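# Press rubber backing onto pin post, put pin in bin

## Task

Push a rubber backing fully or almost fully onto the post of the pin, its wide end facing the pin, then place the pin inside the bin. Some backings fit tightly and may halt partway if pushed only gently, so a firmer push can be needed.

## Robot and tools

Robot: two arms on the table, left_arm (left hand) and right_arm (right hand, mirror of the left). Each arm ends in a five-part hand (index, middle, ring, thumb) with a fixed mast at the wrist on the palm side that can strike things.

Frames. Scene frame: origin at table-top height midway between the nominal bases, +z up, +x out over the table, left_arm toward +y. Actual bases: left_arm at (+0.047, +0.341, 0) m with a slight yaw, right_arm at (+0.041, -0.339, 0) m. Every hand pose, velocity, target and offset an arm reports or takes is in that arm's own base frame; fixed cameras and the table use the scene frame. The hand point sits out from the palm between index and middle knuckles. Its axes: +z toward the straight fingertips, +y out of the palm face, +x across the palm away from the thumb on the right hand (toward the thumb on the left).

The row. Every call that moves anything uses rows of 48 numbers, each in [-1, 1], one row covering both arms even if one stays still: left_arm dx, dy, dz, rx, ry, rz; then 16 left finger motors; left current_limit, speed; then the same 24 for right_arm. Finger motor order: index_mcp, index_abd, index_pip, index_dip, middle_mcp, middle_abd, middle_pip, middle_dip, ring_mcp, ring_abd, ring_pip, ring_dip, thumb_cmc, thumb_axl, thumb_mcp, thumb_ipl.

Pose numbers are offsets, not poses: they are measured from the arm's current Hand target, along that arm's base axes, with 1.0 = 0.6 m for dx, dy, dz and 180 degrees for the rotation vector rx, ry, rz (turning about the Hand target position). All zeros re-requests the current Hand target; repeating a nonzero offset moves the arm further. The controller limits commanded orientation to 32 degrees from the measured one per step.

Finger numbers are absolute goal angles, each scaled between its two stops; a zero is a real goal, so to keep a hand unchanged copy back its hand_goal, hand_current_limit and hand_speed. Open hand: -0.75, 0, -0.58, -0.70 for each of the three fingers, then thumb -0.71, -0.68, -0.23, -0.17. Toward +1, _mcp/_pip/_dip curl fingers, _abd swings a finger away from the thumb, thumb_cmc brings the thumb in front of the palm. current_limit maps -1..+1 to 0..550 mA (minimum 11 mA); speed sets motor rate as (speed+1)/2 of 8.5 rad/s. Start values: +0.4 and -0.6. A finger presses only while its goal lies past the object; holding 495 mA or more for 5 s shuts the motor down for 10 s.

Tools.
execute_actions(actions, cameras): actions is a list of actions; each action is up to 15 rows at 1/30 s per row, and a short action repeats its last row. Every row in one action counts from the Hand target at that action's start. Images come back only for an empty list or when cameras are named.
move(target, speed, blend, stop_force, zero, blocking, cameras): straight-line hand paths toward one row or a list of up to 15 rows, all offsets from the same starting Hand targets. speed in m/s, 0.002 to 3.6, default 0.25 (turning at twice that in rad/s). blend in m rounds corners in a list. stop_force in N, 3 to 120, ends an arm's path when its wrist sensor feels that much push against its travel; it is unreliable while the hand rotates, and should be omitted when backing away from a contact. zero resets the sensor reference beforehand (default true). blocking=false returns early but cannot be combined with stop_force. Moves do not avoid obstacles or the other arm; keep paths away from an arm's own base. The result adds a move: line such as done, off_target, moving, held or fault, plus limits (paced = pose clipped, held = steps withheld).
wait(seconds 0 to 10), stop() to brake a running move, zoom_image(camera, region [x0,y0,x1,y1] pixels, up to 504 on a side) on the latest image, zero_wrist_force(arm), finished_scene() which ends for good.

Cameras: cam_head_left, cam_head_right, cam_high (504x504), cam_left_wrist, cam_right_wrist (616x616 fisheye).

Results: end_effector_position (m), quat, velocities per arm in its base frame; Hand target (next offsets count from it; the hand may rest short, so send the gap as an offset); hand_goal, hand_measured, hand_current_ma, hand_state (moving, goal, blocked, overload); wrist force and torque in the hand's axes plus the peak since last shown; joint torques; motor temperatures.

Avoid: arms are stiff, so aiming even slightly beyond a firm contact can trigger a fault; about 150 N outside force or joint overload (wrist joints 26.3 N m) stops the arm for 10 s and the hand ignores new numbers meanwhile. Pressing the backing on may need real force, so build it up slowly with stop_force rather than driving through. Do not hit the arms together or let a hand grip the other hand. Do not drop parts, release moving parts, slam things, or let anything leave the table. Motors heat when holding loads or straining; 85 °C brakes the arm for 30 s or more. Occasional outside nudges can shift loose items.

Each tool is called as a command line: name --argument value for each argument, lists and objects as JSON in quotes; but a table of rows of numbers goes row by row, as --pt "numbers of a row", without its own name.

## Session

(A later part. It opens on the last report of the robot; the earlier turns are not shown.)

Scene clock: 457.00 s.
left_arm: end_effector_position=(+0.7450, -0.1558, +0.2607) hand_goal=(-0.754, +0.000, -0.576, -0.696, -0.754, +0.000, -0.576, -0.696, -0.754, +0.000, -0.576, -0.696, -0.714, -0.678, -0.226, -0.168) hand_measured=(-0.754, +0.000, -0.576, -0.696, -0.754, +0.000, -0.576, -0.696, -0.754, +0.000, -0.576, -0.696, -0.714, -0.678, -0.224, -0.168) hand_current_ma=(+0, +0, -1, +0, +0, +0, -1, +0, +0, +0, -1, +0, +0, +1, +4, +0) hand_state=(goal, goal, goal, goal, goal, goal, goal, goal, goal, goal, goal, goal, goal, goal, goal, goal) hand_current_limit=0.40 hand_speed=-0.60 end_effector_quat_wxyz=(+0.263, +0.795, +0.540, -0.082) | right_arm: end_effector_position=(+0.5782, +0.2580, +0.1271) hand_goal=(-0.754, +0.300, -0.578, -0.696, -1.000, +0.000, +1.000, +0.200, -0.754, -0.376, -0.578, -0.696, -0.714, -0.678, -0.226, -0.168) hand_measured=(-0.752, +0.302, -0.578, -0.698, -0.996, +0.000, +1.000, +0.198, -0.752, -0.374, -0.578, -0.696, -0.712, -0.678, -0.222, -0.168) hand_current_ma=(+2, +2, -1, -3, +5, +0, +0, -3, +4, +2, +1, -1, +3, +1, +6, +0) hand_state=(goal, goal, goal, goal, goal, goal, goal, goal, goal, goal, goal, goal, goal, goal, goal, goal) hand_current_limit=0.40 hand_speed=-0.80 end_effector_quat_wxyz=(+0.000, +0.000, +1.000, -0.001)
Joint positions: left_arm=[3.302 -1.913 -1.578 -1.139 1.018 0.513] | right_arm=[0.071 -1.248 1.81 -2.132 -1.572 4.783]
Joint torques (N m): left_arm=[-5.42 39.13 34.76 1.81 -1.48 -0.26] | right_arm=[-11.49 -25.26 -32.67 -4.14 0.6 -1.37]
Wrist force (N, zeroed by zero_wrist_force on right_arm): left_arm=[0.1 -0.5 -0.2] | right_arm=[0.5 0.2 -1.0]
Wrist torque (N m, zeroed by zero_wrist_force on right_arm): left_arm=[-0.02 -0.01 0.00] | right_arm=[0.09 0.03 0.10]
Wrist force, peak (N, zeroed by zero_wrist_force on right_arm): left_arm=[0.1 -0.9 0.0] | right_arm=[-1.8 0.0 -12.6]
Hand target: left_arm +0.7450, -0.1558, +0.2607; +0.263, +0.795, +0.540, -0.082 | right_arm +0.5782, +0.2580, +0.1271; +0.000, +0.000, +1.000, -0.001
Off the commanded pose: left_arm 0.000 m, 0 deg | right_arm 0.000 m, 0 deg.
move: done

move --pt "0 0 0 0 0 0 -0.754 0 -0.576 -0.696 -0.754 0 -0.576 -0.696 -0.754 0 -0.576 -0.696 -0.714 -0.678 -0.226 -0.168 0.4 -0.6 0 0 0.04 0 0 0 -0.753 0.3 -0.577 -0.696 -1 0 1 0.2 -0.753 -0.345 -0.577 -0.696 -0.714 -0.678 -0.226 -0.168 0.4 -0.4" --pt "0 0 0 0 0 0 -0.754 0 -0.576 -0.696 -0.754 0 -0.576 -0.696 -0.754 0 -0.576 -0.696 -0.714 -0.678 -0.226 -0.168 0.4 -0.6 -0.1 0 0.04 0 0 0 -0.753 0.3 -0.577 -0.696 -1 0 1 0.2 -0.753 -0.345 -0.577 -0.696 -0.714 -0.678 -0.226 -0.168 0.4 -0.4" --speed '[0.04,0.15]' --blend '[0.005,0]' --cameras '["cam_high","cam_right_wrist"]'

zoom_image --camera "cam_high" --region '[216, 350, 236, 370]'

zoom_image --camera "cam_right_wrist" --region '[300, 185, 345, 230]'

Scene clock: 459.10 s.
left_arm: end_effector_position=(+0.7450, -0.1558, +0.2607) hand_goal=(-0.754, +0.000, -0.576, -0.696, -0.754, +0.000, -0.576, -0.696, -0.754, +0.000, -0.576, -0.696, -0.714, -0.678, -0.226, -0.168) hand_measured=(-0.754, +0.000, -0.576, -0.696, -0.754, +0.000, -0.576, -0.696, -0.754, +0.000, -0.576, -0.696, -0.714, -0.678, -0.224, -0.168) hand_current_ma=(+0, +0, -1, +0, +0, +0, -1, +0, +0, +0, -1, +0, +0, +1, +4, +0) hand_state=(goal, goal, goal, goal, goal, goal, goal, goal, goal, goal, goal, goal, goal, goal, goal, goal) hand_current_limit=0.40 hand_speed=-0.60 end_effector_quat_wxyz=(+0.263, +0.795, +0.540, -0.082) | right_arm: end_effector_position=(+0.5183, +0.2580, +0.1511) hand_goal=(-0.754, +0.300, -0.578, -0.696, -1.000, +0.000, +1.000, +0.200, -0.754, -0.346, -0.578, -0.696, -0.714, -0.678, -0.226, -0.168) hand_measured=(-0.752, +0.302, -0.578, -0.698, -0.996, +0.000, +1.000, +0.198, -0.752, -0.348, -0.578, -0.696, -0.712, -0.678, -0.222, -0.168) hand_current_ma=(+2, +1, -1, -3, +5, +0, +0, -3, +4, -1, +1, -1, +3, +1, +6, +0) hand_state=(goal, goal, goal, goal, goal, goal, goal, goal, goal, goal, goal, goal, goal, goal, goal, goal) hand_current_limit=0.40 hand_speed=-0.40 end_effector_quat_wxyz=(+0.000, +0.000, +1.000, -0.001)
Joint positions: left_arm=[3.302 -1.913 -1.578 -1.139 1.018 0.513] | right_arm=[0.08 -1.403 1.94 -2.108 -1.572 4.791]
Joint torques (N m): left_arm=[-5.44 39.23 34.89 1.76 -1.47 -0.24] | right_arm=[12.36 -36.72 -7.44 -4.26 1.06 1.76]
Wrist force (N, zeroed by zero_wrist_force on right_arm): left_arm=[0.1 -0.5 0.0] | right_arm=[0.2 0.0 -0.1]
Wrist torque (N m, zeroed by zero_wrist_force on right_arm): left_arm=[-0.02 -0.01 0.01] | right_arm=[0.01 -0.02 0.03]
Wrist force, peak (N, zeroed by zero_wrist_force on right_arm): left_arm=[0.3 -0.8 -0.2] | right_arm=[0.7 0.1 -1.2]
Hand target: left_arm +0.7450, -0.1558, +0.2607; +0.263, +0.795, +0.540, -0.082 | right_arm +0.5182, +0.2580, +0.1511; +0.000, +0.000, +1.000, -0.001
Off the commanded pose: left_arm 0.000 m, 0 deg | right_arm 0.000 m, 0 deg.
move: done
camera_calibration:
cam_right_wrist: T_world_to_cam=[[0.780246, 0.625473, -0.000310272, -0.533599], [0.358071, -0.446268, 0.820141, -0.26169], [0.512837, -0.640022, -0.572162, 0.103602], [0, 0, 0, 1]] pos_world=[0.45691, 0.283275, 0.273734]
Images, in order (width x height): cam_high 504x504, cam_right_wrist 616x616.

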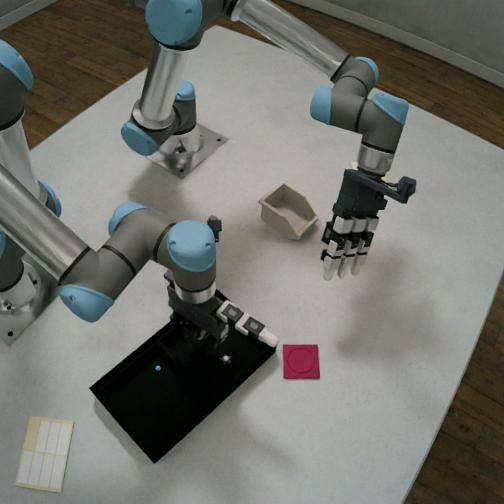

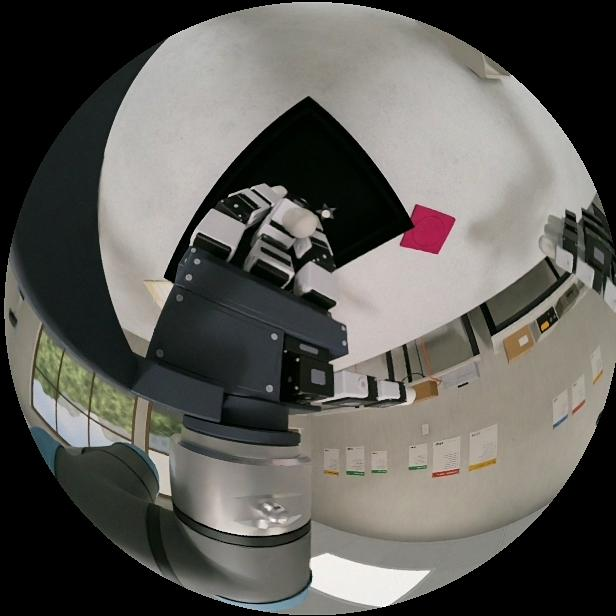

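Scaled by 25.200 from the camera's 504x504 image, which has a finer 720x720 frame.

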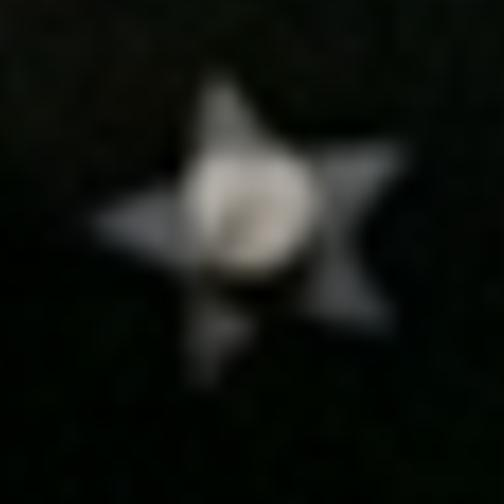

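Scaled by 11.200 from the camera's 616x616 image, which has a finer 880x880 frame.

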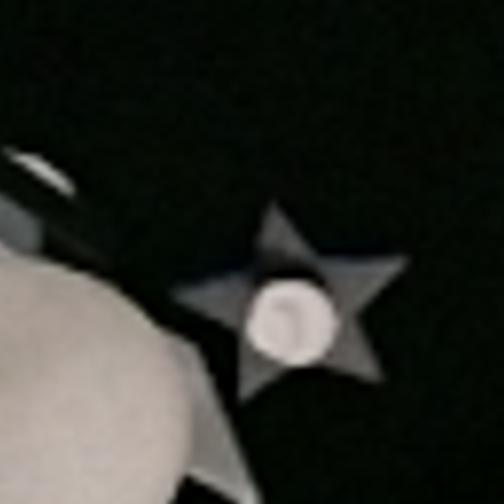

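zoom_image --camera "cam_right_wrist" --region '[316, 204, 336, 224]'

zoom_image --camera "cam_high" --region '[221, 353, 231, 363]'

Scaled by 25.200 from the camera's 616x616 image, which has a finer 880x880 frame.

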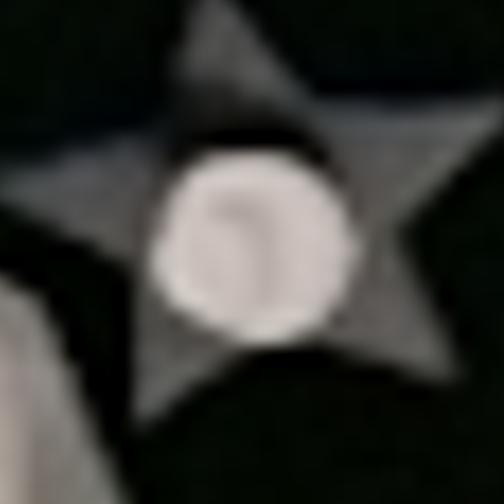

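Scaled by 50.400 from the camera's 504x504 image, which has a finer 720x720 frame.

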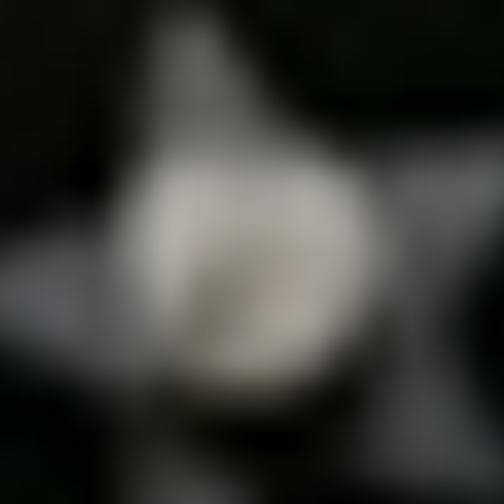

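execute_actions --actions '[]' --cameras '["cam_left_wrist","cam_right_wrist"]'

zoom_image --camera "cam_left_wrist" --region '[260, 160, 460, 360]'

zoom_image --camera "cam_right_wrist" --region '[180, 160, 350, 330]'

Scene clock: 461.57 s.
left_arm: end_effector_position=(+0.7450, -0.1558, +0.2607) hand_goal=(-0.754, +0.000, -0.576, -0.696, -0.754, +0.000, -0.576, -0.696, -0.754, +0.000, -0.576, -0.696, -0.714, -0.678, -0.226, -0.168) hand_measured=(-0.754, +0.000, -0.576, -0.696, -0.754, +0.000, -0.576, -0.696, -0.754, +0.000, -0.576, -0.696, -0.714, -0.678, -0.224, -0.168) hand_current_ma=(+0, +0, -1, +0, +0, +0, -1, +0, +0, +0, -1, +0, +0, +1, +4, +0) hand_state=(goal, goal, goal, goal, goal, goal, goal, goal, goal, goal, goal, goal, goal, goal, goal, goal) hand_current_limit=0.40 hand_speed=-0.60 end_effector_quat_wxyz=(+0.263, +0.795, +0.540, -0.082) | right_arm: end_effector_position=(+0.5182, +0.2580, +0.1511) hand_goal=(-0.754, +0.300, -0.578, -0.696, -1.000, +0.000, +1.000, +0.200, -0.754, -0.346, -0.578, -0.696, -0.714, -0.678, -0.226, -0.168) hand_measured=(-0.752, +0.302, -0.578, -0.698, -0.996, +0.000, +1.000, +0.198, -0.752, -0.348, -0.578, -0.696, -0.712, -0.678, -0.222, -0.168) hand_current_ma=(+2, +1, -1, -3, +5, +0, +0, -3, +4, -1, +1, -1, +3, +1, +6, +0) hand_state=(goal, goal, goal, goal, goal, goal, goal, goal, goal, goal, goal, goal, goal, goal, goal, goal) hand_current_limit=0.40 hand_speed=-0.40 end_effector_quat_wxyz=(+0.000, +0.000, +1.000, -0.001)
Joint positions: left_arm=[3.302 -1.913 -1.578 -1.139 1.018 0.513] | right_arm=[0.08 -1.403 1.94 -2.108 -1.572 4.791]
Joint velocities: within noise
Joint torques (N m): left_arm=[-6.16 39.31 35.74 1.79 -1.43 -0.26] | right_arm=[6.45 -35.71 -6.16 -4.22 1.08 1.77]
Motor temperatures (°C): left_arm=[27 27 33 40 41 38] | right_arm=[37 33 36 38 41 40]
Wrist force (N, zeroed by zero_wrist_force on right_arm): left_arm=[0.3 -0.7 0.0] | right_arm=[0.1 0.3 0.1]
Wrist torque (N m, zeroed by zero_wrist_force on right_arm): left_arm=[-0.06 -0.03 0.03] | right_arm=[0.03 -0.02 0.03]
Wrist force, peak (N, zeroed by zero_wrist_force on right_arm): left_arm=[0.4 -0.8 -0.2] | right_arm=[0.3 0.4 -0.1]
Hand target: left_arm +0.7450, -0.1558, +0.2607; +0.263, +0.795, +0.540, -0.082 | right_arm +0.5182, +0.2580, +0.1511; +0.000, +0.000, +1.000, -0.001
Off the commanded pose: left_arm 0.000 m, 0 deg | right_arm 0.000 m, 0 deg.
camera_calibration:
cam_left_wrist: T_world_to_cam=[[-0.902269, -0.408924, 0.136715, 0.536081], [-0.338363, 0.868048, 0.363322, 0.227097], [-0.267247, 0.281555, -0.921578, 0.604581], [0, 0, 0, 1]] pos_world=[0.722103, -0.148137, 0.401369]
cam_right_wrist: T_world_to_cam=[[0.780297, 0.62541, -0.000195656, -0.533557], [0.35796, -0.446355, 0.820141, -0.261579], [0.512837, -0.640023, -0.572161, 0.103653], [0, 0, 0, 1]] pos_world=[0.456811, 0.283275, 0.273734]
Images, in order (width x height): cam_left_wrist 616x616, cam_right_wrist 616x616.

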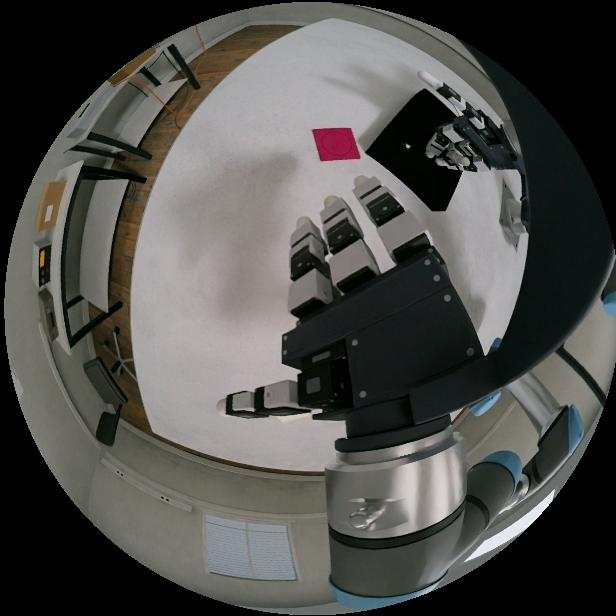

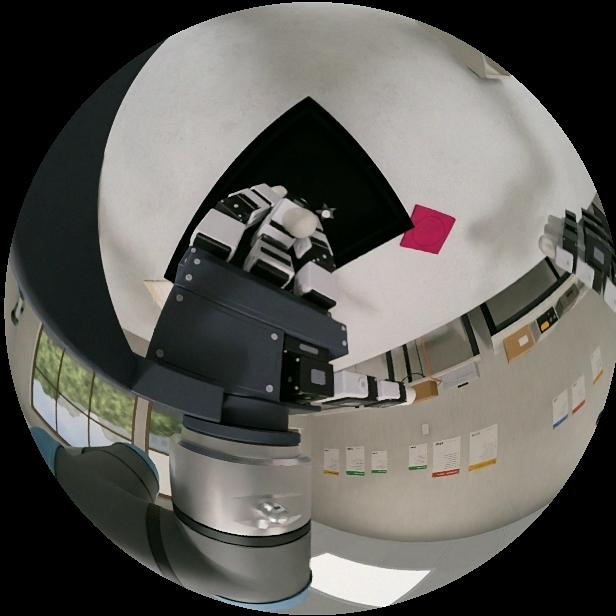

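Scaled by 2.520 from the camera's 616x616 image, which has a finer 880x880 frame.

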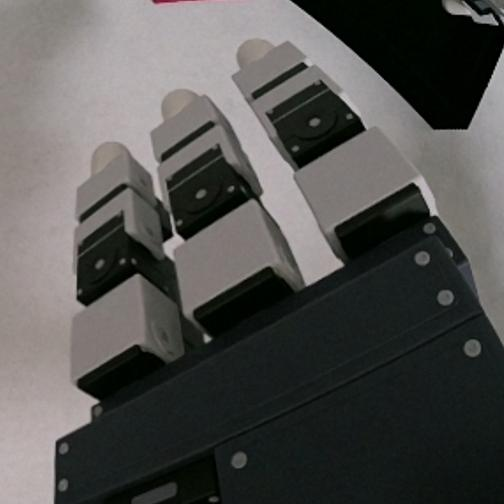

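Scaled by 2.965 from the camera's 616x616 image, which has a finer 880x880 frame.

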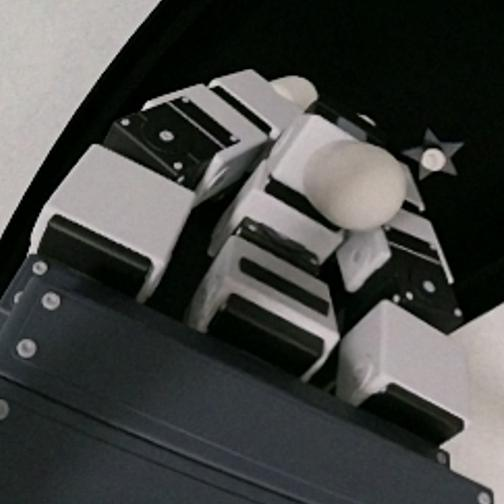

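move --pt "0 0 0 0 0 0 -0.754 0 -0.576 -0.696 -0.754 0 -0.576 -0.696 -0.754 0 -0.576 -0.696 -0.714 -0.678 -0.226 -0.168 0.4 -0.6 0 0 0.1 0 0 0 -0.753 0 -0.577 -0.696 -1 0 1 0.2 -0.753 0 -0.577 -0.696 -0.714 -0.678 -0.226 -0.168 0.4 -0.4" --pt "0 0 0 0 0 0 -0.754 0 -0.576 -0.696 -0.754 0 -0.576 -0.696 -0.754 0 -0.576 -0.696 -0.714 -0.678 -0.226 -0.168 0.4 -0.6 -0.207 -0.0883 0.08 -0.0959 -0.0959 0.4933 -1 0 -1 -1 -1 0 -1 -1 -1 0 -1 -1 -0.714 -0.678 -0.226 -0.168 0.4 -0.4" --speed '[0.15,0.3]' --cameras '["cam_high","cam_right_wrist","cam_head_right"]'

Scene clock: 469.40 s.
left_arm: end_effector_position=(+0.7450, -0.1558, +0.2607) hand_goal=(-0.754, +0.000, -0.576, -0.696, -0.754, +0.000, -0.576, -0.696, -0.754, +0.000, -0.576, -0.696, -0.714, -0.678, -0.226, -0.168) hand_measured=(-0.754, +0.000, -0.576, -0.696, -0.754, +0.000, -0.576, -0.696, -0.754, +0.000, -0.576, -0.696, -0.714, -0.678, -0.224, -0.168) hand_current_ma=(+0, +0, -1, +0, +0, +0, -1, +0, +0, +0, -1, +0, +0, +1, +4, +0) hand_state=(goal, goal, goal, goal, goal, goal, goal, goal, goal, goal, goal, goal, goal, goal, goal, goal) hand_current_limit=0.40 hand_speed=-0.60 end_effector_quat_wxyz=(+0.263, +0.795, +0.540, -0.082) | right_arm: end_effector_position=(+0.3940, +0.2050, +0.1991) hand_goal=(-1.000, +0.000, -1.000, -1.000, -1.000, +0.000, -1.000, -1.000, -1.000, +0.000, -1.000, -1.000, -0.714, -0.678, -0.226, -0.168) hand_measured=(-0.984, +0.002, -0.992, -0.996, -0.994, +0.000, -0.992, -0.998, -0.986, -0.002, -0.994, -0.996, -0.712, -0.678, -0.222, -0.168) hand_current_ma=(+38, +3, +14, +5, +11, +0, +12, +4, +34, -3, +12, +5, +3, +1, +6, +0) hand_state=(goal, goal, goal, goal, goal, goal, goal, goal, goal, goal, goal, goal, goal, goal, goal, goal) hand_current_limit=0.40 hand_speed=-0.40 end_effector_quat_wxyz=(-0.135, +0.694, -0.694, +0.135)
Joint positions: left_arm=[3.302 -1.913 -1.578 -1.139 1.018 0.513] | right_arm=[0.124 -1.654 2.129 -2.429 -1.617 3.256]
Joint torques (N m): left_arm=[-6.37 38.88 34.21 1.81 -1.51 -0.12] | right_arm=[-12.06 -25.85 -8.55 -2.74 1.02 -1.44]
Wrist force (N, zeroed by zero_wrist_force on right_arm): left_arm=[0.2 -0.6 -0.1] | right_arm=[0.2 -0.1 -0.1]
Wrist torque (N m, zeroed by zero_wrist_force on right_arm): left_arm=[-0.03 -0.03 0.02] | right_arm=[0.00 -0.05 0.16]
Wrist force, peak (N, zeroed by zero_wrist_force on right_arm): left_arm=[0.4 -0.8 -0.2] | right_arm=[0.0 0.4 -0.8]
Hand target: left_arm +0.7450, -0.1558, +0.2607; +0.263, +0.795, +0.540, -0.082 | right_arm +0.3940, +0.2050, +0.1991; -0.135, +0.694, -0.694, +0.135
Off the commanded pose: left_arm 0.000 m, 0 deg | right_arm 0.000 m, 0 deg.
move: done
camera_calibration:
cam_right_wrist: T_world_to_cam=[[-0.579804, 0.780273, -0.234523, 0.147349], [0.106525, 0.357972, 0.927636, -0.367384], [0.807762, 0.512864, -0.290672, -0.247766], [0, 0, 0, 1]] pos_world=[0.324705, 0.143611, 0.303337]
Images, in order (width x height): cam_head_right 504x504, cam_high 504x504, cam_right_wrist 616x616.

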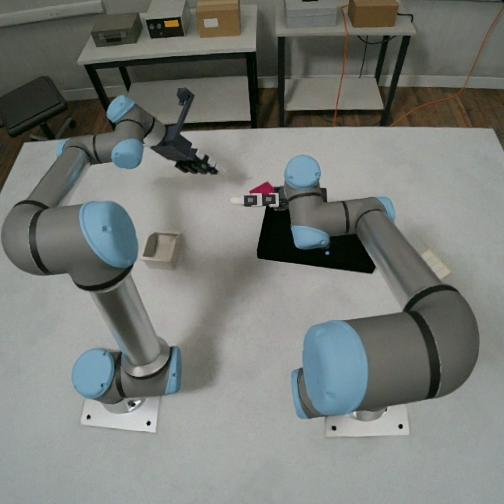

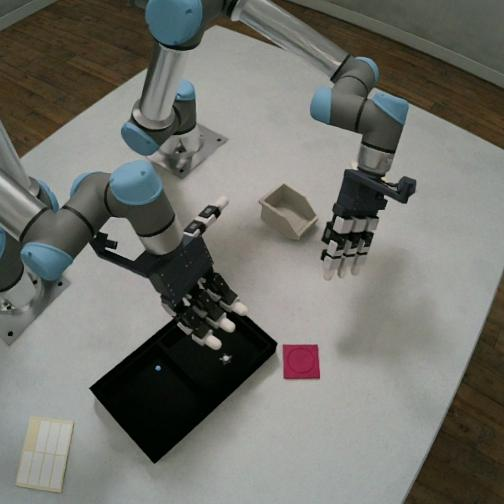

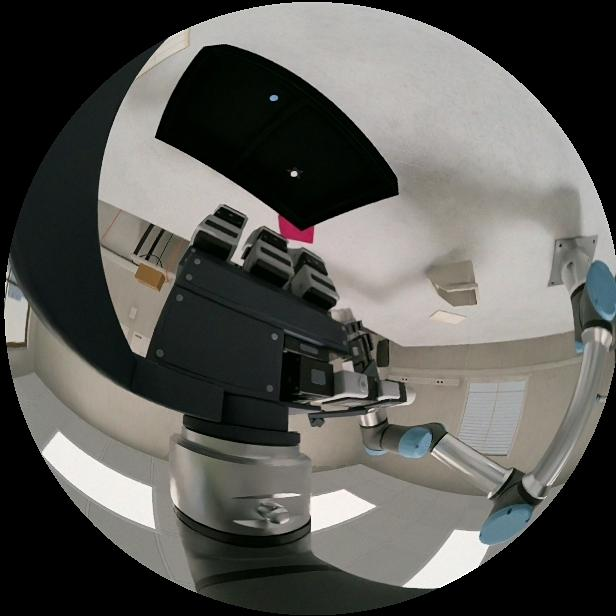

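zoom_image --camera "cam_high" --region '[150, 250, 270, 370]'

zoom_image --camera "cam_right_wrist" --region '[274, 154, 314, 194]'

Scaled by 4.200 from the camera's 504x504 image, which has a finer 720x720 frame.

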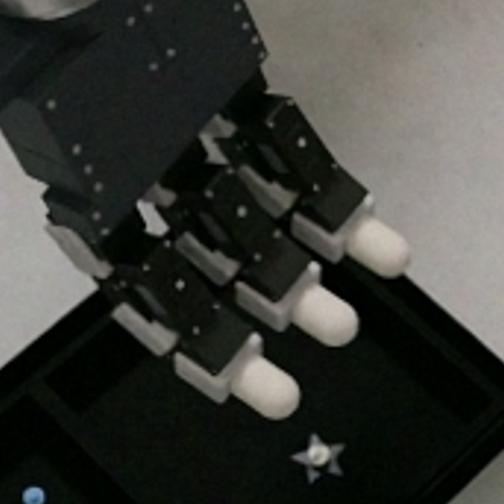

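Scaled by 12.600 from the camera's 616x616 image, which has a finer 880x880 frame.

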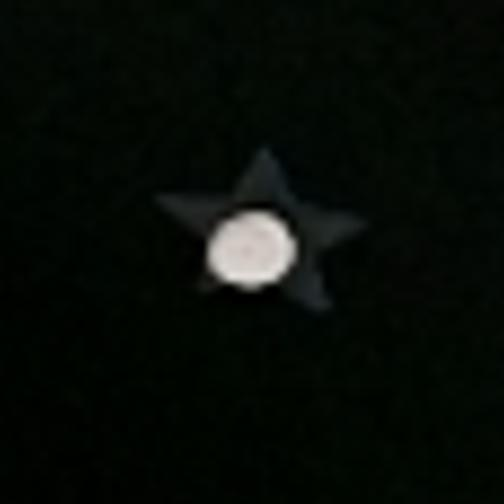

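move --target '[0,0,0,0,0,0,-0.754,0,-0.576,-0.696,-0.754,0,-0.576,-0.696,-0.754,0,-0.576,-0.696,-0.714,-0.678,-0.226,-0.168,0.4,-0.6,0.0015,0,-0.2402,0,0,0,-1,0,-1,-1,-1,0,-1,-1,-1,0,-1,-1,-0.714,-0.678,-0.226,-0.168,0.4,-0.4]' --speed 0.1 --cameras '["cam_high","cam_right_wrist"]'

zoom_image --camera "cam_high" --region '[190, 320, 260, 390]'

zoom_image --camera "cam_right_wrist" --region '[220, 130, 360, 270]'

Scene clock: 472.80 s.
left_arm: end_effector_position=(+0.7450, -0.1558, +0.2607) hand_goal=(-0.754, +0.000, -0.576, -0.696, -0.754, +0.000, -0.576, -0.696, -0.754, +0.000, -0.576, -0.696, -0.714, -0.678, -0.226, -0.168) hand_measured=(-0.754, +0.000, -0.576, -0.696, -0.754, +0.000, -0.576, -0.696, -0.754, +0.000, -0.576, -0.696, -0.714, -0.678, -0.224, -0.168) hand_current_ma=(+0, +0, -1, +0, +0, +0, -1, +0, +0, +0, -1, +0, +0, +1, +4, +0) hand_state=(goal, goal, goal, goal, goal, goal, goal, goal, goal, goal, goal, goal, goal, goal, goal, goal) hand_current_limit=0.40 hand_speed=-0.60 end_effector_quat_wxyz=(+0.263, +0.795, +0.540, -0.082) | right_arm: end_effector_position=(+0.3949, +0.2050, +0.0550) hand_goal=(-1.000, +0.000, -1.000, -1.000, -1.000, +0.000, -1.000, -1.000, -1.000, +0.000, -1.000, -1.000, -0.714, -0.678, -0.226, -0.168) hand_measured=(-0.984, +0.002, -0.992, -0.996, -0.994, +0.000, -0.994, -0.998, -0.986, -0.002, -0.994, -0.996, -0.712, -0.678, -0.222, -0.168) hand_current_ma=(+38, +3, +14, +5, +12, +0, +12, +4, +34, -3, +11, +5, +3, +1, +6, +0) hand_state=(goal, goal, goal, goal, goal, goal, goal, goal, goal, goal, goal, goal, goal, goal, goal, goal) hand_current_limit=0.40 hand_speed=-0.40 end_effector_quat_wxyz=(-0.135, +0.694, -0.694, +0.135)
Joint positions: left_arm=[3.302 -1.913 -1.578 -1.139 1.018 0.513] | right_arm=[0.123 -1.374 2.314 -2.894 -1.617 3.255]
Joint torques (N m): left_arm=[-6.7 39.19 34.95 1.86 -1.33 -0.13] | right_arm=[12.9 -15.54 -0.79 -4.88 1.12 1.61]
Wrist force (N, zeroed by zero_wrist_force on right_arm): left_arm=[0.2 -0.6 0.0] | right_arm=[0.4 -0.2 0.2]
Wrist torque (N m, zeroed by zero_wrist_force on right_arm): left_arm=[-0.04 -0.02 0.02] | right_arm=[-0.04 -0.09 0.16]
Wrist force, peak (N, zeroed by zero_wrist_force on right_arm): left_arm=[0.4 -0.7 0.0] | right_arm=[0.1 0.1 1.0]
Hand target: left_arm +0.7450, -0.1558, +0.2607; +0.263, +0.795, +0.540, -0.082 | right_arm +0.3949, +0.2050, +0.0550; -0.135, +0.694, -0.694, +0.135
Off the commanded pose: left_arm 0.000 m, 0 deg | right_arm 0.000 m, 0 deg.
move: done
camera_calibration:
cam_right_wrist: T_world_to_cam=[[-0.579804, 0.780273, -0.234523, 0.114076], [0.106525, 0.357972, 0.927636, -0.233807], [0.807762, 0.512864, -0.290672, -0.290379], [0, 0, 0, 1]] pos_world=[0.325605, 0.143611, 0.159237]
Images, in order (width x height): cam_high 504x504, cam_right_wrist 616x616.

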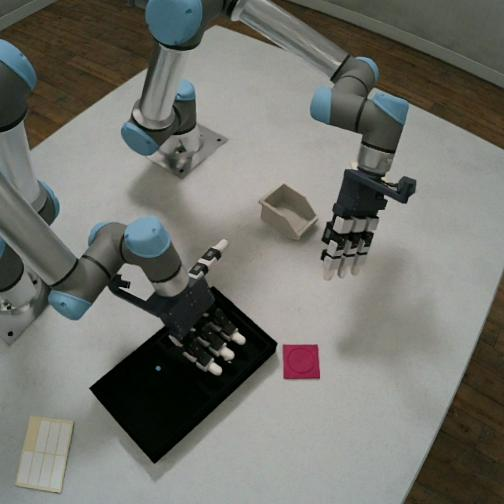

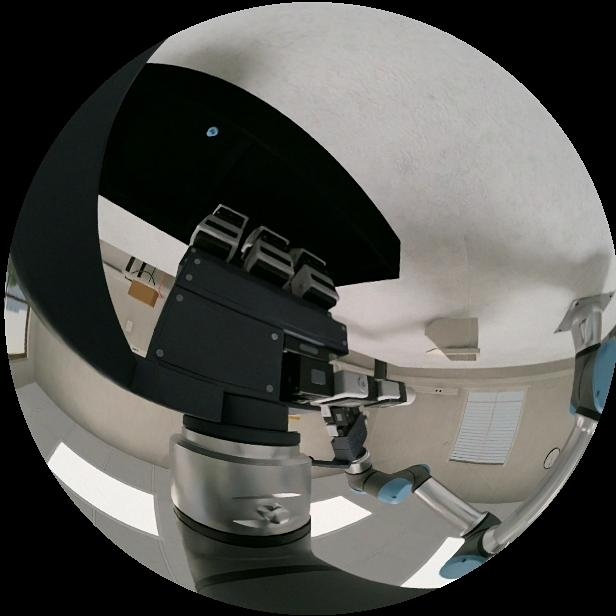

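Scaled by 7.200 from the camera's 504x504 image, which has a finer 720x720 frame.

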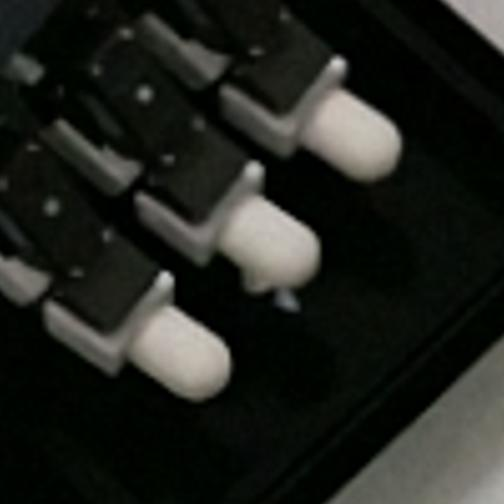

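Scaled by 3.600 from the camera's 616x616 image, which has a finer 880x880 frame.

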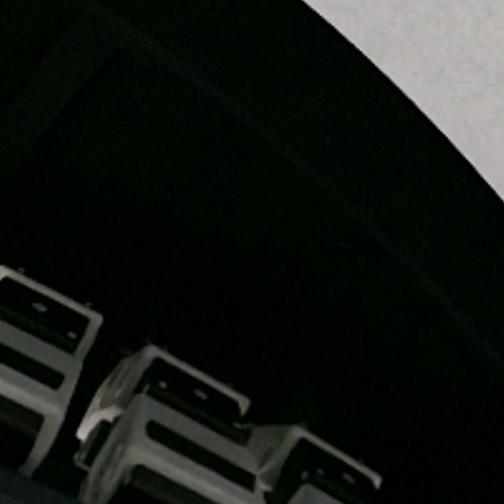

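zero_wrist_force --arm "right_arm"

move --target '[0,0,0,0,0,0,-0.754,0,-0.576,-0.696,-0.754,0,-0.576,-0.696,-0.754,0,-0.576,-0.696,-0.714,-0.678,-0.226,-0.168,0.4,-0.6,0,0,-0.04,0,0,0,-1,0,-1,-1,-1,0,-1,-1,-1,0,-1,-1,-0.714,-0.678,-0.226,-0.168,0.4,-0.4]' --speed 0.015 --stop_force 3

Wrist force sensor zeroed.

Scene clock: 475.50 s.
left_arm: end_effector_position=(+0.7450, -0.1558, +0.2607) hand_goal=(-0.754, +0.000, -0.576, -0.696, -0.754, +0.000, -0.576, -0.696, -0.754, +0.000, -0.576, -0.696, -0.714, -0.678, -0.226, -0.168) hand_measured=(-0.754, +0.000, -0.576, -0.696, -0.754, +0.000, -0.576, -0.696, -0.754, +0.000, -0.576, -0.696, -0.714, -0.678, -0.224, -0.168) hand_current_ma=(+0, +0, -1, +0, +0, +0, -1, +0, +0, +0, -1, +0, +0, +1, +4, +0) hand_state=(goal, goal, goal, goal, goal, goal, goal, goal, goal, goal, goal, goal, goal, goal, goal, goal) hand_current_limit=0.40 hand_speed=-0.60 end_effector_quat_wxyz=(+0.263, +0.795, +0.540, -0.082) | right_arm: end_effector_position=(+0.3949, +0.2050, +0.0378) hand_goal=(-1.000, +0.000, -1.000, -1.000, -1.000, +0.000, -1.000, -1.000, -1.000, +0.000, -1.000, -1.000, -0.714, -0.678, -0.226, -0.168) hand_measured=(-0.984, +0.002, -0.992, -0.996, -1.000, +0.000, -1.000, -1.000, -0.986, -0.002, -0.994, -0.996, -0.712, -0.678, -0.222, -0.168) hand_current_ma=(+38, +3, +14, +5, +0, +0, +0, +0, +34, -3, +11, +5, +3, +1, +6, +0) hand_state=(goal, goal, goal, goal, goal, goal, goal, goal, goal, goal, goal, goal, goal, goal, goal, goal) hand_current_limit=0.40 hand_speed=-0.40 end_effector_quat_wxyz=(-0.135, +0.694, -0.694, +0.135)
Joint positions: left_arm=[3.302 -1.913 -1.578 -1.139 1.018 0.513] | right_arm=[0.123 -1.328 2.327 -2.952 -1.617 3.255]
Joint torques (N m): left_arm=[-6.33 39.08 35.37 1.78 -1.45 -0.11] | right_arm=[11.5 -30.82 -26.37 -0.45 0.58 1.31]
Wrist force (N, zeroed by zero_wrist_force on right_arm): left_arm=[0.3 -0.4 -0.1] | right_arm=[-0.5 -0.3 -2.8]
Wrist torque (N m, zeroed by zero_wrist_force on right_arm): left_arm=[-0.01 -0.03 0.02] | right_arm=[0.36 0.12 -0.05]
Wrist force, peak (N, zeroed by zero_wrist_force on right_arm): left_arm=[0.3 -0.8 -0.2] | right_arm=[-0.5 -0.5 -6.0]
Hand target: left_arm +0.7450, -0.1558, +0.2607; +0.263, +0.795, +0.540, -0.082 | right_arm +0.3949, +0.2050, +0.0378; -0.135, +0.694, -0.694, +0.135 (not the last commanded pose)
Off the commanded pose: left_arm 0.000 m, 0 deg | right_arm 0.007 m, 0 deg.
move: contact (right_arm)

move --pt "0 0 0 0 0 0 -0.754 0 -0.576 -0.696 -0.754 0 -0.576 -0.696 -0.754 0 -0.576 -0.696 -0.714 -0.678 -0.226 -0.168 0.4 -0.6 0.0035 0 -0.0005 0 0 0 -1 0 -1 -1 -1 0 -1 -1 -1 0 -1 -1 -0.714 -0.678 -0.226 -0.168 0.4 -0.4" --pt "0 0 0 0 0 0 -0.754 0 -0.576 -0.696 -0.754 0 -0.576 -0.696 -0.754 0 -0.576 -0.696 -0.714 -0.678 -0.226 -0.168 0.4 -0.6 0.0065 0 -0.0015 0 0 0 -1 0 -1 -1 -1 0 -1 -1 -1 0 -1 -1 -0.714 -0.678 -0.226 -0.168 0.4 -0.4" --speed 0.01 --blend '[0.001,0]' --cameras '["cam_high"]'

zoom_image --camera "cam_high" --region '[206, 340, 246, 380]'

Scene clock: 476.70 s.
left_arm: end_effector_position=(+0.7450, -0.1558, +0.2607) hand_goal=(-0.754, +0.000, -0.576, -0.696, -0.754, +0.000, -0.576, -0.696, -0.754, +0.000, -0.576, -0.696, -0.714, -0.678, -0.226, -0.168) hand_measured=(-0.754, +0.000, -0.576, -0.696, -0.754, +0.000, -0.576, -0.696, -0.754, +0.000, -0.576, -0.696, -0.714, -0.678, -0.224, -0.168) hand_current_ma=(+0, +0, -1, +0, +0, +0, -1, +0, +0, +0, -1, +0, +0, +1, +4, +0) hand_state=(goal, goal, goal, goal, goal, goal, goal, goal, goal, goal, goal, goal, goal, goal, goal, goal) hand_current_limit=0.40 hand_speed=-0.60 end_effector_quat_wxyz=(+0.263, +0.795, +0.540, -0.082) | right_arm: end_effector_position=(+0.3987, +0.2050, +0.0369) hand_goal=(-1.000, +0.000, -1.000, -1.000, -1.000, +0.000, -1.000, -1.000, -1.000, +0.000, -1.000, -1.000, -0.714, -0.678, -0.226, -0.168) hand_measured=(-0.984, +0.002, -0.992, -0.996, -1.000, -0.002, -1.000, -1.000, -0.986, -0.002, -0.994, -0.996, -0.712, -0.678, -0.222, -0.168) hand_current_ma=(+38, +3, +14, +5, -1, -2, +0, +0, +34, -3, +11, +5, +3, +1, +6, +0) hand_state=(goal, goal, goal, goal, goal, goal, goal, goal, goal, goal, goal, goal, goal, goal, goal, goal) hand_current_limit=0.40 hand_speed=-0.40 end_effector_quat_wxyz=(-0.135, +0.694, -0.694, +0.135)
Joint positions: left_arm=[3.302 -1.913 -1.578 -1.139 1.018 0.513] | right_arm=[0.122 -1.319 2.318 -2.952 -1.617 3.254]
Joint torques (N m): left_arm=[-6.2 39 35.25 1.84 -1.3 -0.18] | right_arm=[-12.98 -12.54 -25.35 -3.36 1.03 -1.28]
Wrist force (N, zeroed by zero_wrist_force on right_arm): left_arm=[0.2 -0.5 -0.1] | right_arm=[-0.8 -0.7 -8.4]
Wrist torque (N m, zeroed by zero_wrist_force on right_arm): left_arm=[-0.02 -0.02 0.01] | right_arm=[1.18 0.24 -0.09]
Wrist force, peak (N, zeroed by zero_wrist_force on right_arm): left_arm=[0.2 -0.8 -0.2] | right_arm=[-1.0 -0.5 -8.6]
Hand target: left_arm +0.7450, -0.1558, +0.2607; +0.263, +0.795, +0.540, -0.082 | right_arm +0.3988, +0.2050, +0.0369; -0.135, +0.694, -0.694, +0.135
Off the commanded pose: left_arm 0.000 m, 0 deg | right_arm 0.000 m, 0 deg.
move: done; blend cut to 0.0009 m at target 1
Images, in order (width x height): cam_high 504x504.

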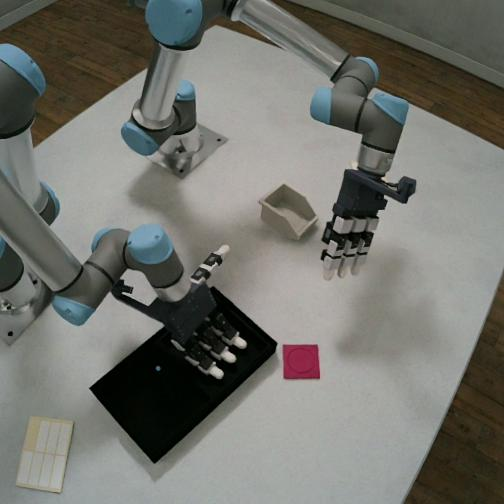

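Scaled by 12.600 from the camera's 504x504 image, which has a finer 720x720 frame.

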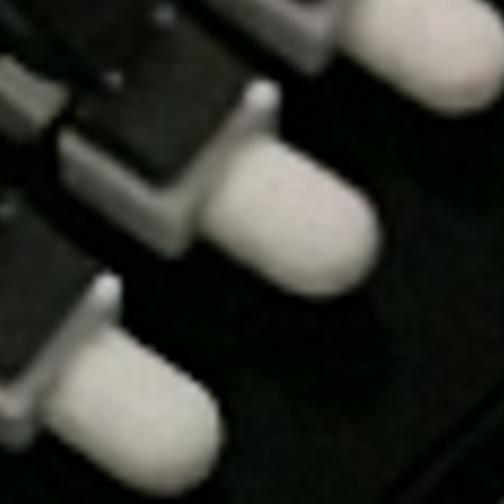

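move --target '[0,0,0,0,0,0,-0.754,0,-0.576,-0.696,-0.754,0,-0.576,-0.696,-0.754,0,-0.576,-0.696,-0.714,-0.678,-0.226,-0.168,0.4,-0.6,0,0,-0.0025,0,0,0,-1,0,-1,-1,-1,0,-1,-1,-1,0,-1,-1,-0.714,-0.678,-0.226,-0.168,0.4,-0.4]' --speed 0.01

Scene clock: 477.80 s.
left_arm: end_effector_position=(+0.7450, -0.1558, +0.2607) hand_goal=(-0.754, +0.000, -0.576, -0.696, -0.754, +0.000, -0.576, -0.696, -0.754, +0.000, -0.576, -0.696, -0.714, -0.678, -0.226, -0.168) hand_measured=(-0.754, +0.000, -0.576, -0.696, -0.754, +0.000, -0.576, -0.696, -0.754, +0.000, -0.576, -0.696, -0.714, -0.678, -0.224, -0.168) hand_current_ma=(+0, +0, -1, +0, +0, +0, -1, +0, +0, +0, -1, +0, +0, +1, +4, +0) hand_state=(goal, goal, goal, goal, goal, goal, goal, goal, goal, goal, goal, goal, goal, goal, goal, goal) hand_current_limit=0.40 hand_speed=-0.60 end_effector_quat_wxyz=(+0.263, +0.795, +0.540, -0.082) | right_arm: end_effector_position=(+0.3988, +0.2050, +0.0355) hand_goal=(-1.000, +0.000, -1.000, -1.000, -1.000, +0.000, -1.000, -1.000, -1.000, +0.000, -1.000, -1.000, -0.714, -0.678, -0.226, -0.168) hand_measured=(-0.984, +0.002, -0.992, -0.996, -1.002, -0.002, -1.002, -1.000, -0.986, -0.002, -0.994, -0.996, -0.712, -0.678, -0.222, -0.168) hand_current_ma=(+38, +3, +14, +5, -3, -3, -2, +0, +34, -3, +11, +5, +3, +1, +6, +0) hand_state=(goal, goal, goal, goal, goal, goal, goal, goal, goal, goal, goal, goal, goal, goal, goal, goal) hand_current_limit=0.40 hand_speed=-0.40 end_effector_quat_wxyz=(-0.135, +0.694, -0.694, +0.135)
Joint positions: left_arm=[3.302 -1.913 -1.578 -1.139 1.018 0.513] | right_arm=[0.122 -1.315 2.319 -2.957 -1.617 3.254]
Joint torques (N m): left_arm=[-6.65 38.75 34.36 1.96 -1.37 -0.16] | right_arm=[-13.14 -9.09 5.88 -1.22 1 -1.3]
Wrist force (N, zeroed by zero_wrist_force on right_arm): left_arm=[0.2 -0.5 -0.1] | right_arm=[-0.8 -3.8 -19.7]
Wrist torque (N m, zeroed by zero_wrist_force on right_arm): left_arm=[-0.02 -0.03 0.02] | right_arm=[2.77 0.44 -0.18]
Wrist force, peak (N, zeroed by zero_wrist_force on right_arm): left_arm=[0.4 -0.7 0.1] | right_arm=[-0.8 -3.8 -19.7]
Hand target: left_arm +0.7450, -0.1558, +0.2607; +0.263, +0.795, +0.540, -0.082 | right_arm +0.3988, +0.2050, +0.0354; -0.135, +0.694, -0.694, +0.135
Off the commanded pose: left_arm 0.000 m, 0 deg | right_arm 0.000 m, 0 deg.
move: done

execute_actions --actions '[]'

zoom_image --camera "cam_head_left" --region '[250, 160, 370, 280]'

zoom_image --camera "cam_head_right" --region '[250, 160, 370, 280]'

Scene clock: 480.03 s.
left_arm: end_effector_position=(+0.7450, -0.1558, +0.2607) hand_goal=(-0.754, +0.000, -0.576, -0.696, -0.754, +0.000, -0.576, -0.696, -0.754, +0.000, -0.576, -0.696, -0.714, -0.678, -0.226, -0.168) hand_measured=(-0.754, +0.000, -0.576, -0.696, -0.754, +0.000, -0.576, -0.696, -0.754, +0.000, -0.576, -0.696, -0.714, -0.678, -0.224, -0.168) hand_current_ma=(+0, +0, -1, +0, +0, +0, -1, +0, +0, +0, -1, +0, +0, +1, +4, +0) hand_state=(goal, goal, goal, goal, goal, goal, goal, goal, goal, goal, goal, goal, goal, goal, goal, goal) hand_current_limit=0.40 hand_speed=-0.60 end_effector_quat_wxyz=(+0.263, +0.795, +0.540, -0.082) | right_arm: end_effector_position=(+0.3988, +0.2050, +0.0354) hand_goal=(-1.000, +0.000, -1.000, -1.000, -1.000, +0.000, -1.000, -1.000, -1.000, +0.000, -1.000, -1.000, -0.714, -0.678, -0.226, -0.168) hand_measured=(-0.984, +0.002, -0.992, -0.996, -1.002, -0.004, -1.002, -1.000, -0.986, -0.002, -0.994, -0.996, -0.712, -0.678, -0.222, -0.168) hand_current_ma=(+38, +3, +14, +5, -3, -4, -2, +0, +34, -3, +11, +5, +3, +1, +6, +0) hand_state=(goal, goal, goal, goal, goal, goal, goal, goal, goal, goal, goal, goal, goal, goal, goal, goal) hand_current_limit=0.40 hand_speed=-0.40 end_effector_quat_wxyz=(-0.135, +0.694, -0.694, +0.135)
Joint positions: left_arm=[3.302 -1.913 -1.578 -1.139 1.018 0.513] | right_arm=[0.122 -1.315 2.319 -2.957 -1.617 3.254]
Joint velocities: within noise
Joint torques (N m): left_arm=[-6.76 39.17 35.23 1.85 -1.35 -0.18] | right_arm=[-12.62 -7.28 7.89 -1 0.8 -1.38]
Motor temperatures (°C): left_arm=[27 27 33 40 41 38] | right_arm=[37 33 36 38 41 40]
Wrist force (N, zeroed by zero_wrist_force on right_arm): left_arm=[0.1 -0.7 -0.2] | right_arm=[-1.1 -4.4 -20.7]
Wrist torque (N m, zeroed by zero_wrist_force on right_arm): left_arm=[-0.04 -0.01 0.01] | right_arm=[2.90 0.50 -0.22]
Wrist force, peak (N, zeroed by zero_wrist_force on right_arm): left_arm=[0.3 -0.8 -0.2] | right_arm=[-1.1 -4.1 -20.9]
Hand target: left_arm +0.7450, -0.1558, +0.2607; +0.263, +0.795, +0.540, -0.082 | right_arm +0.3988, +0.2050, +0.0354; -0.135, +0.694, -0.694, +0.135
Off the commanded pose: left_arm 0.000 m, 0 deg | right_arm 0.000 m, 0 deg.
camera_calibration:
cam_left_wrist: T_world_to_cam=[[-0.902269, -0.408924, 0.136715, 0.536081], [-0.338363, 0.868048, 0.363322, 0.227097], [-0.267247, 0.281555, -0.921578, 0.604581], [0, 0, 0, 1]] pos_world=[0.722103, -0.148137, 0.401369]
cam_right_wrist: T_world_to_cam=[[-0.579832, 0.780233, -0.234588, 0.111707], [0.106555, 0.35808, 0.927591, -0.21605], [0.807738, 0.51285, -0.290764, -0.299122], [0, 0, 0, 1]] pos_world=[0.329405, 0.14361, 0.139637]

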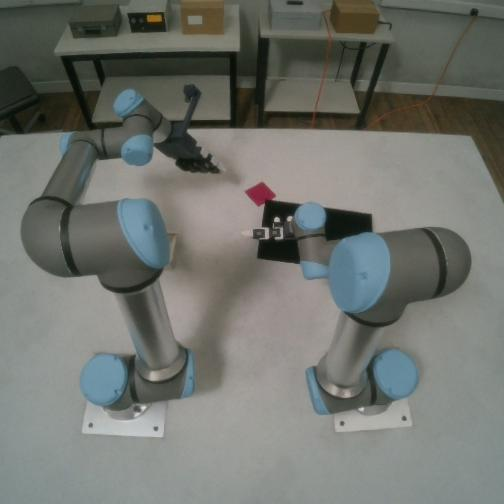

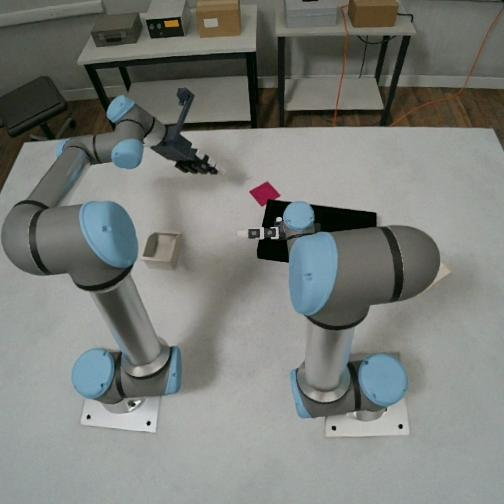

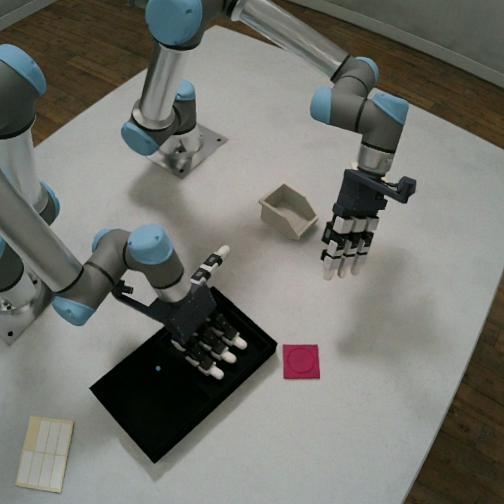

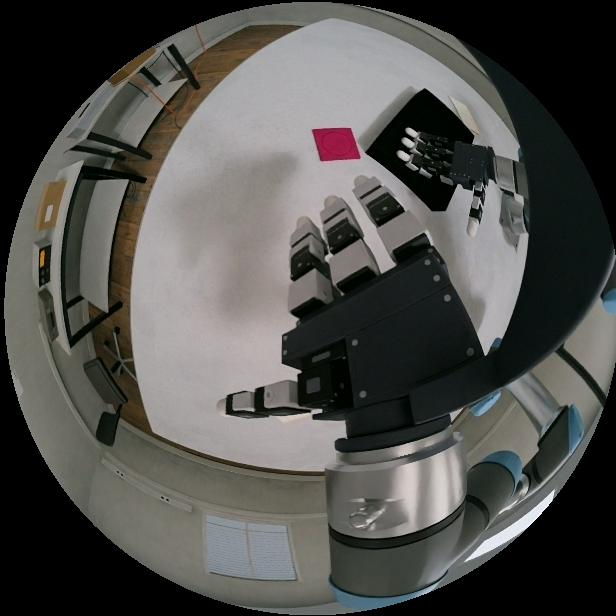

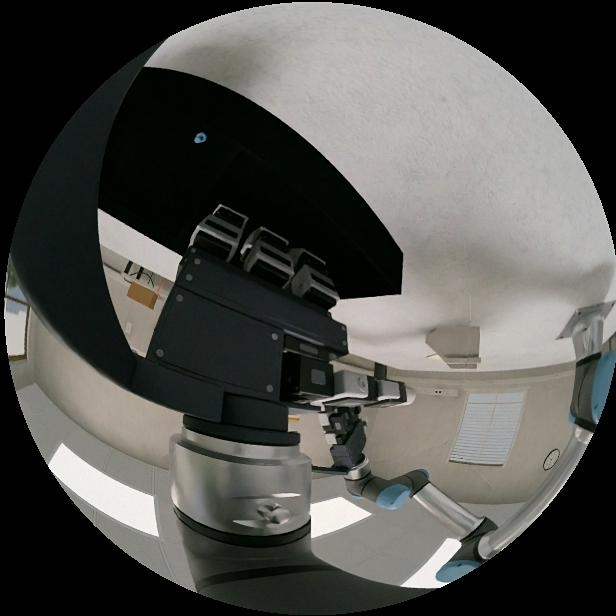

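Scaled by 4.200 from the camera's 504x504 image, which has a finer 720x720 frame.

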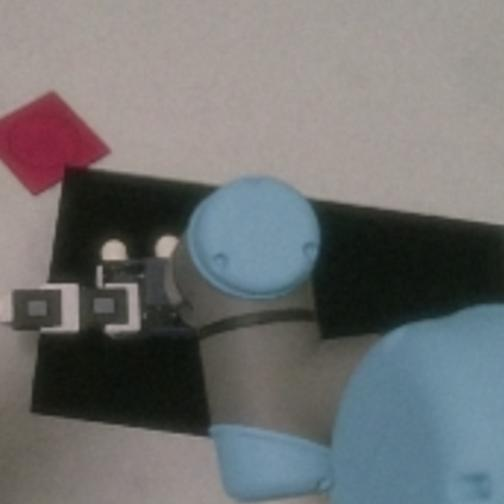

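Scaled by 4.200 from the camera's 504x504 image, which has a finer 720x720 frame.

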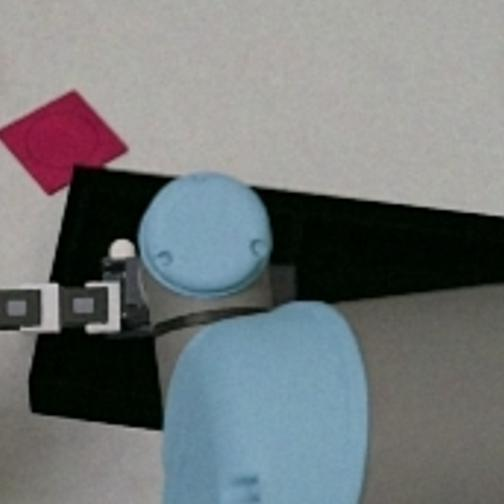

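zoom_image --camera "cam_left_wrist" --region '[390, 110, 450, 170]'

Scaled by 8.400 from the camera's 616x616 image, which has a finer 880x880 frame.

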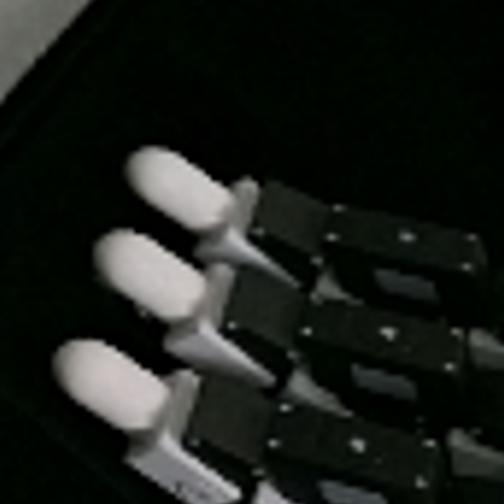

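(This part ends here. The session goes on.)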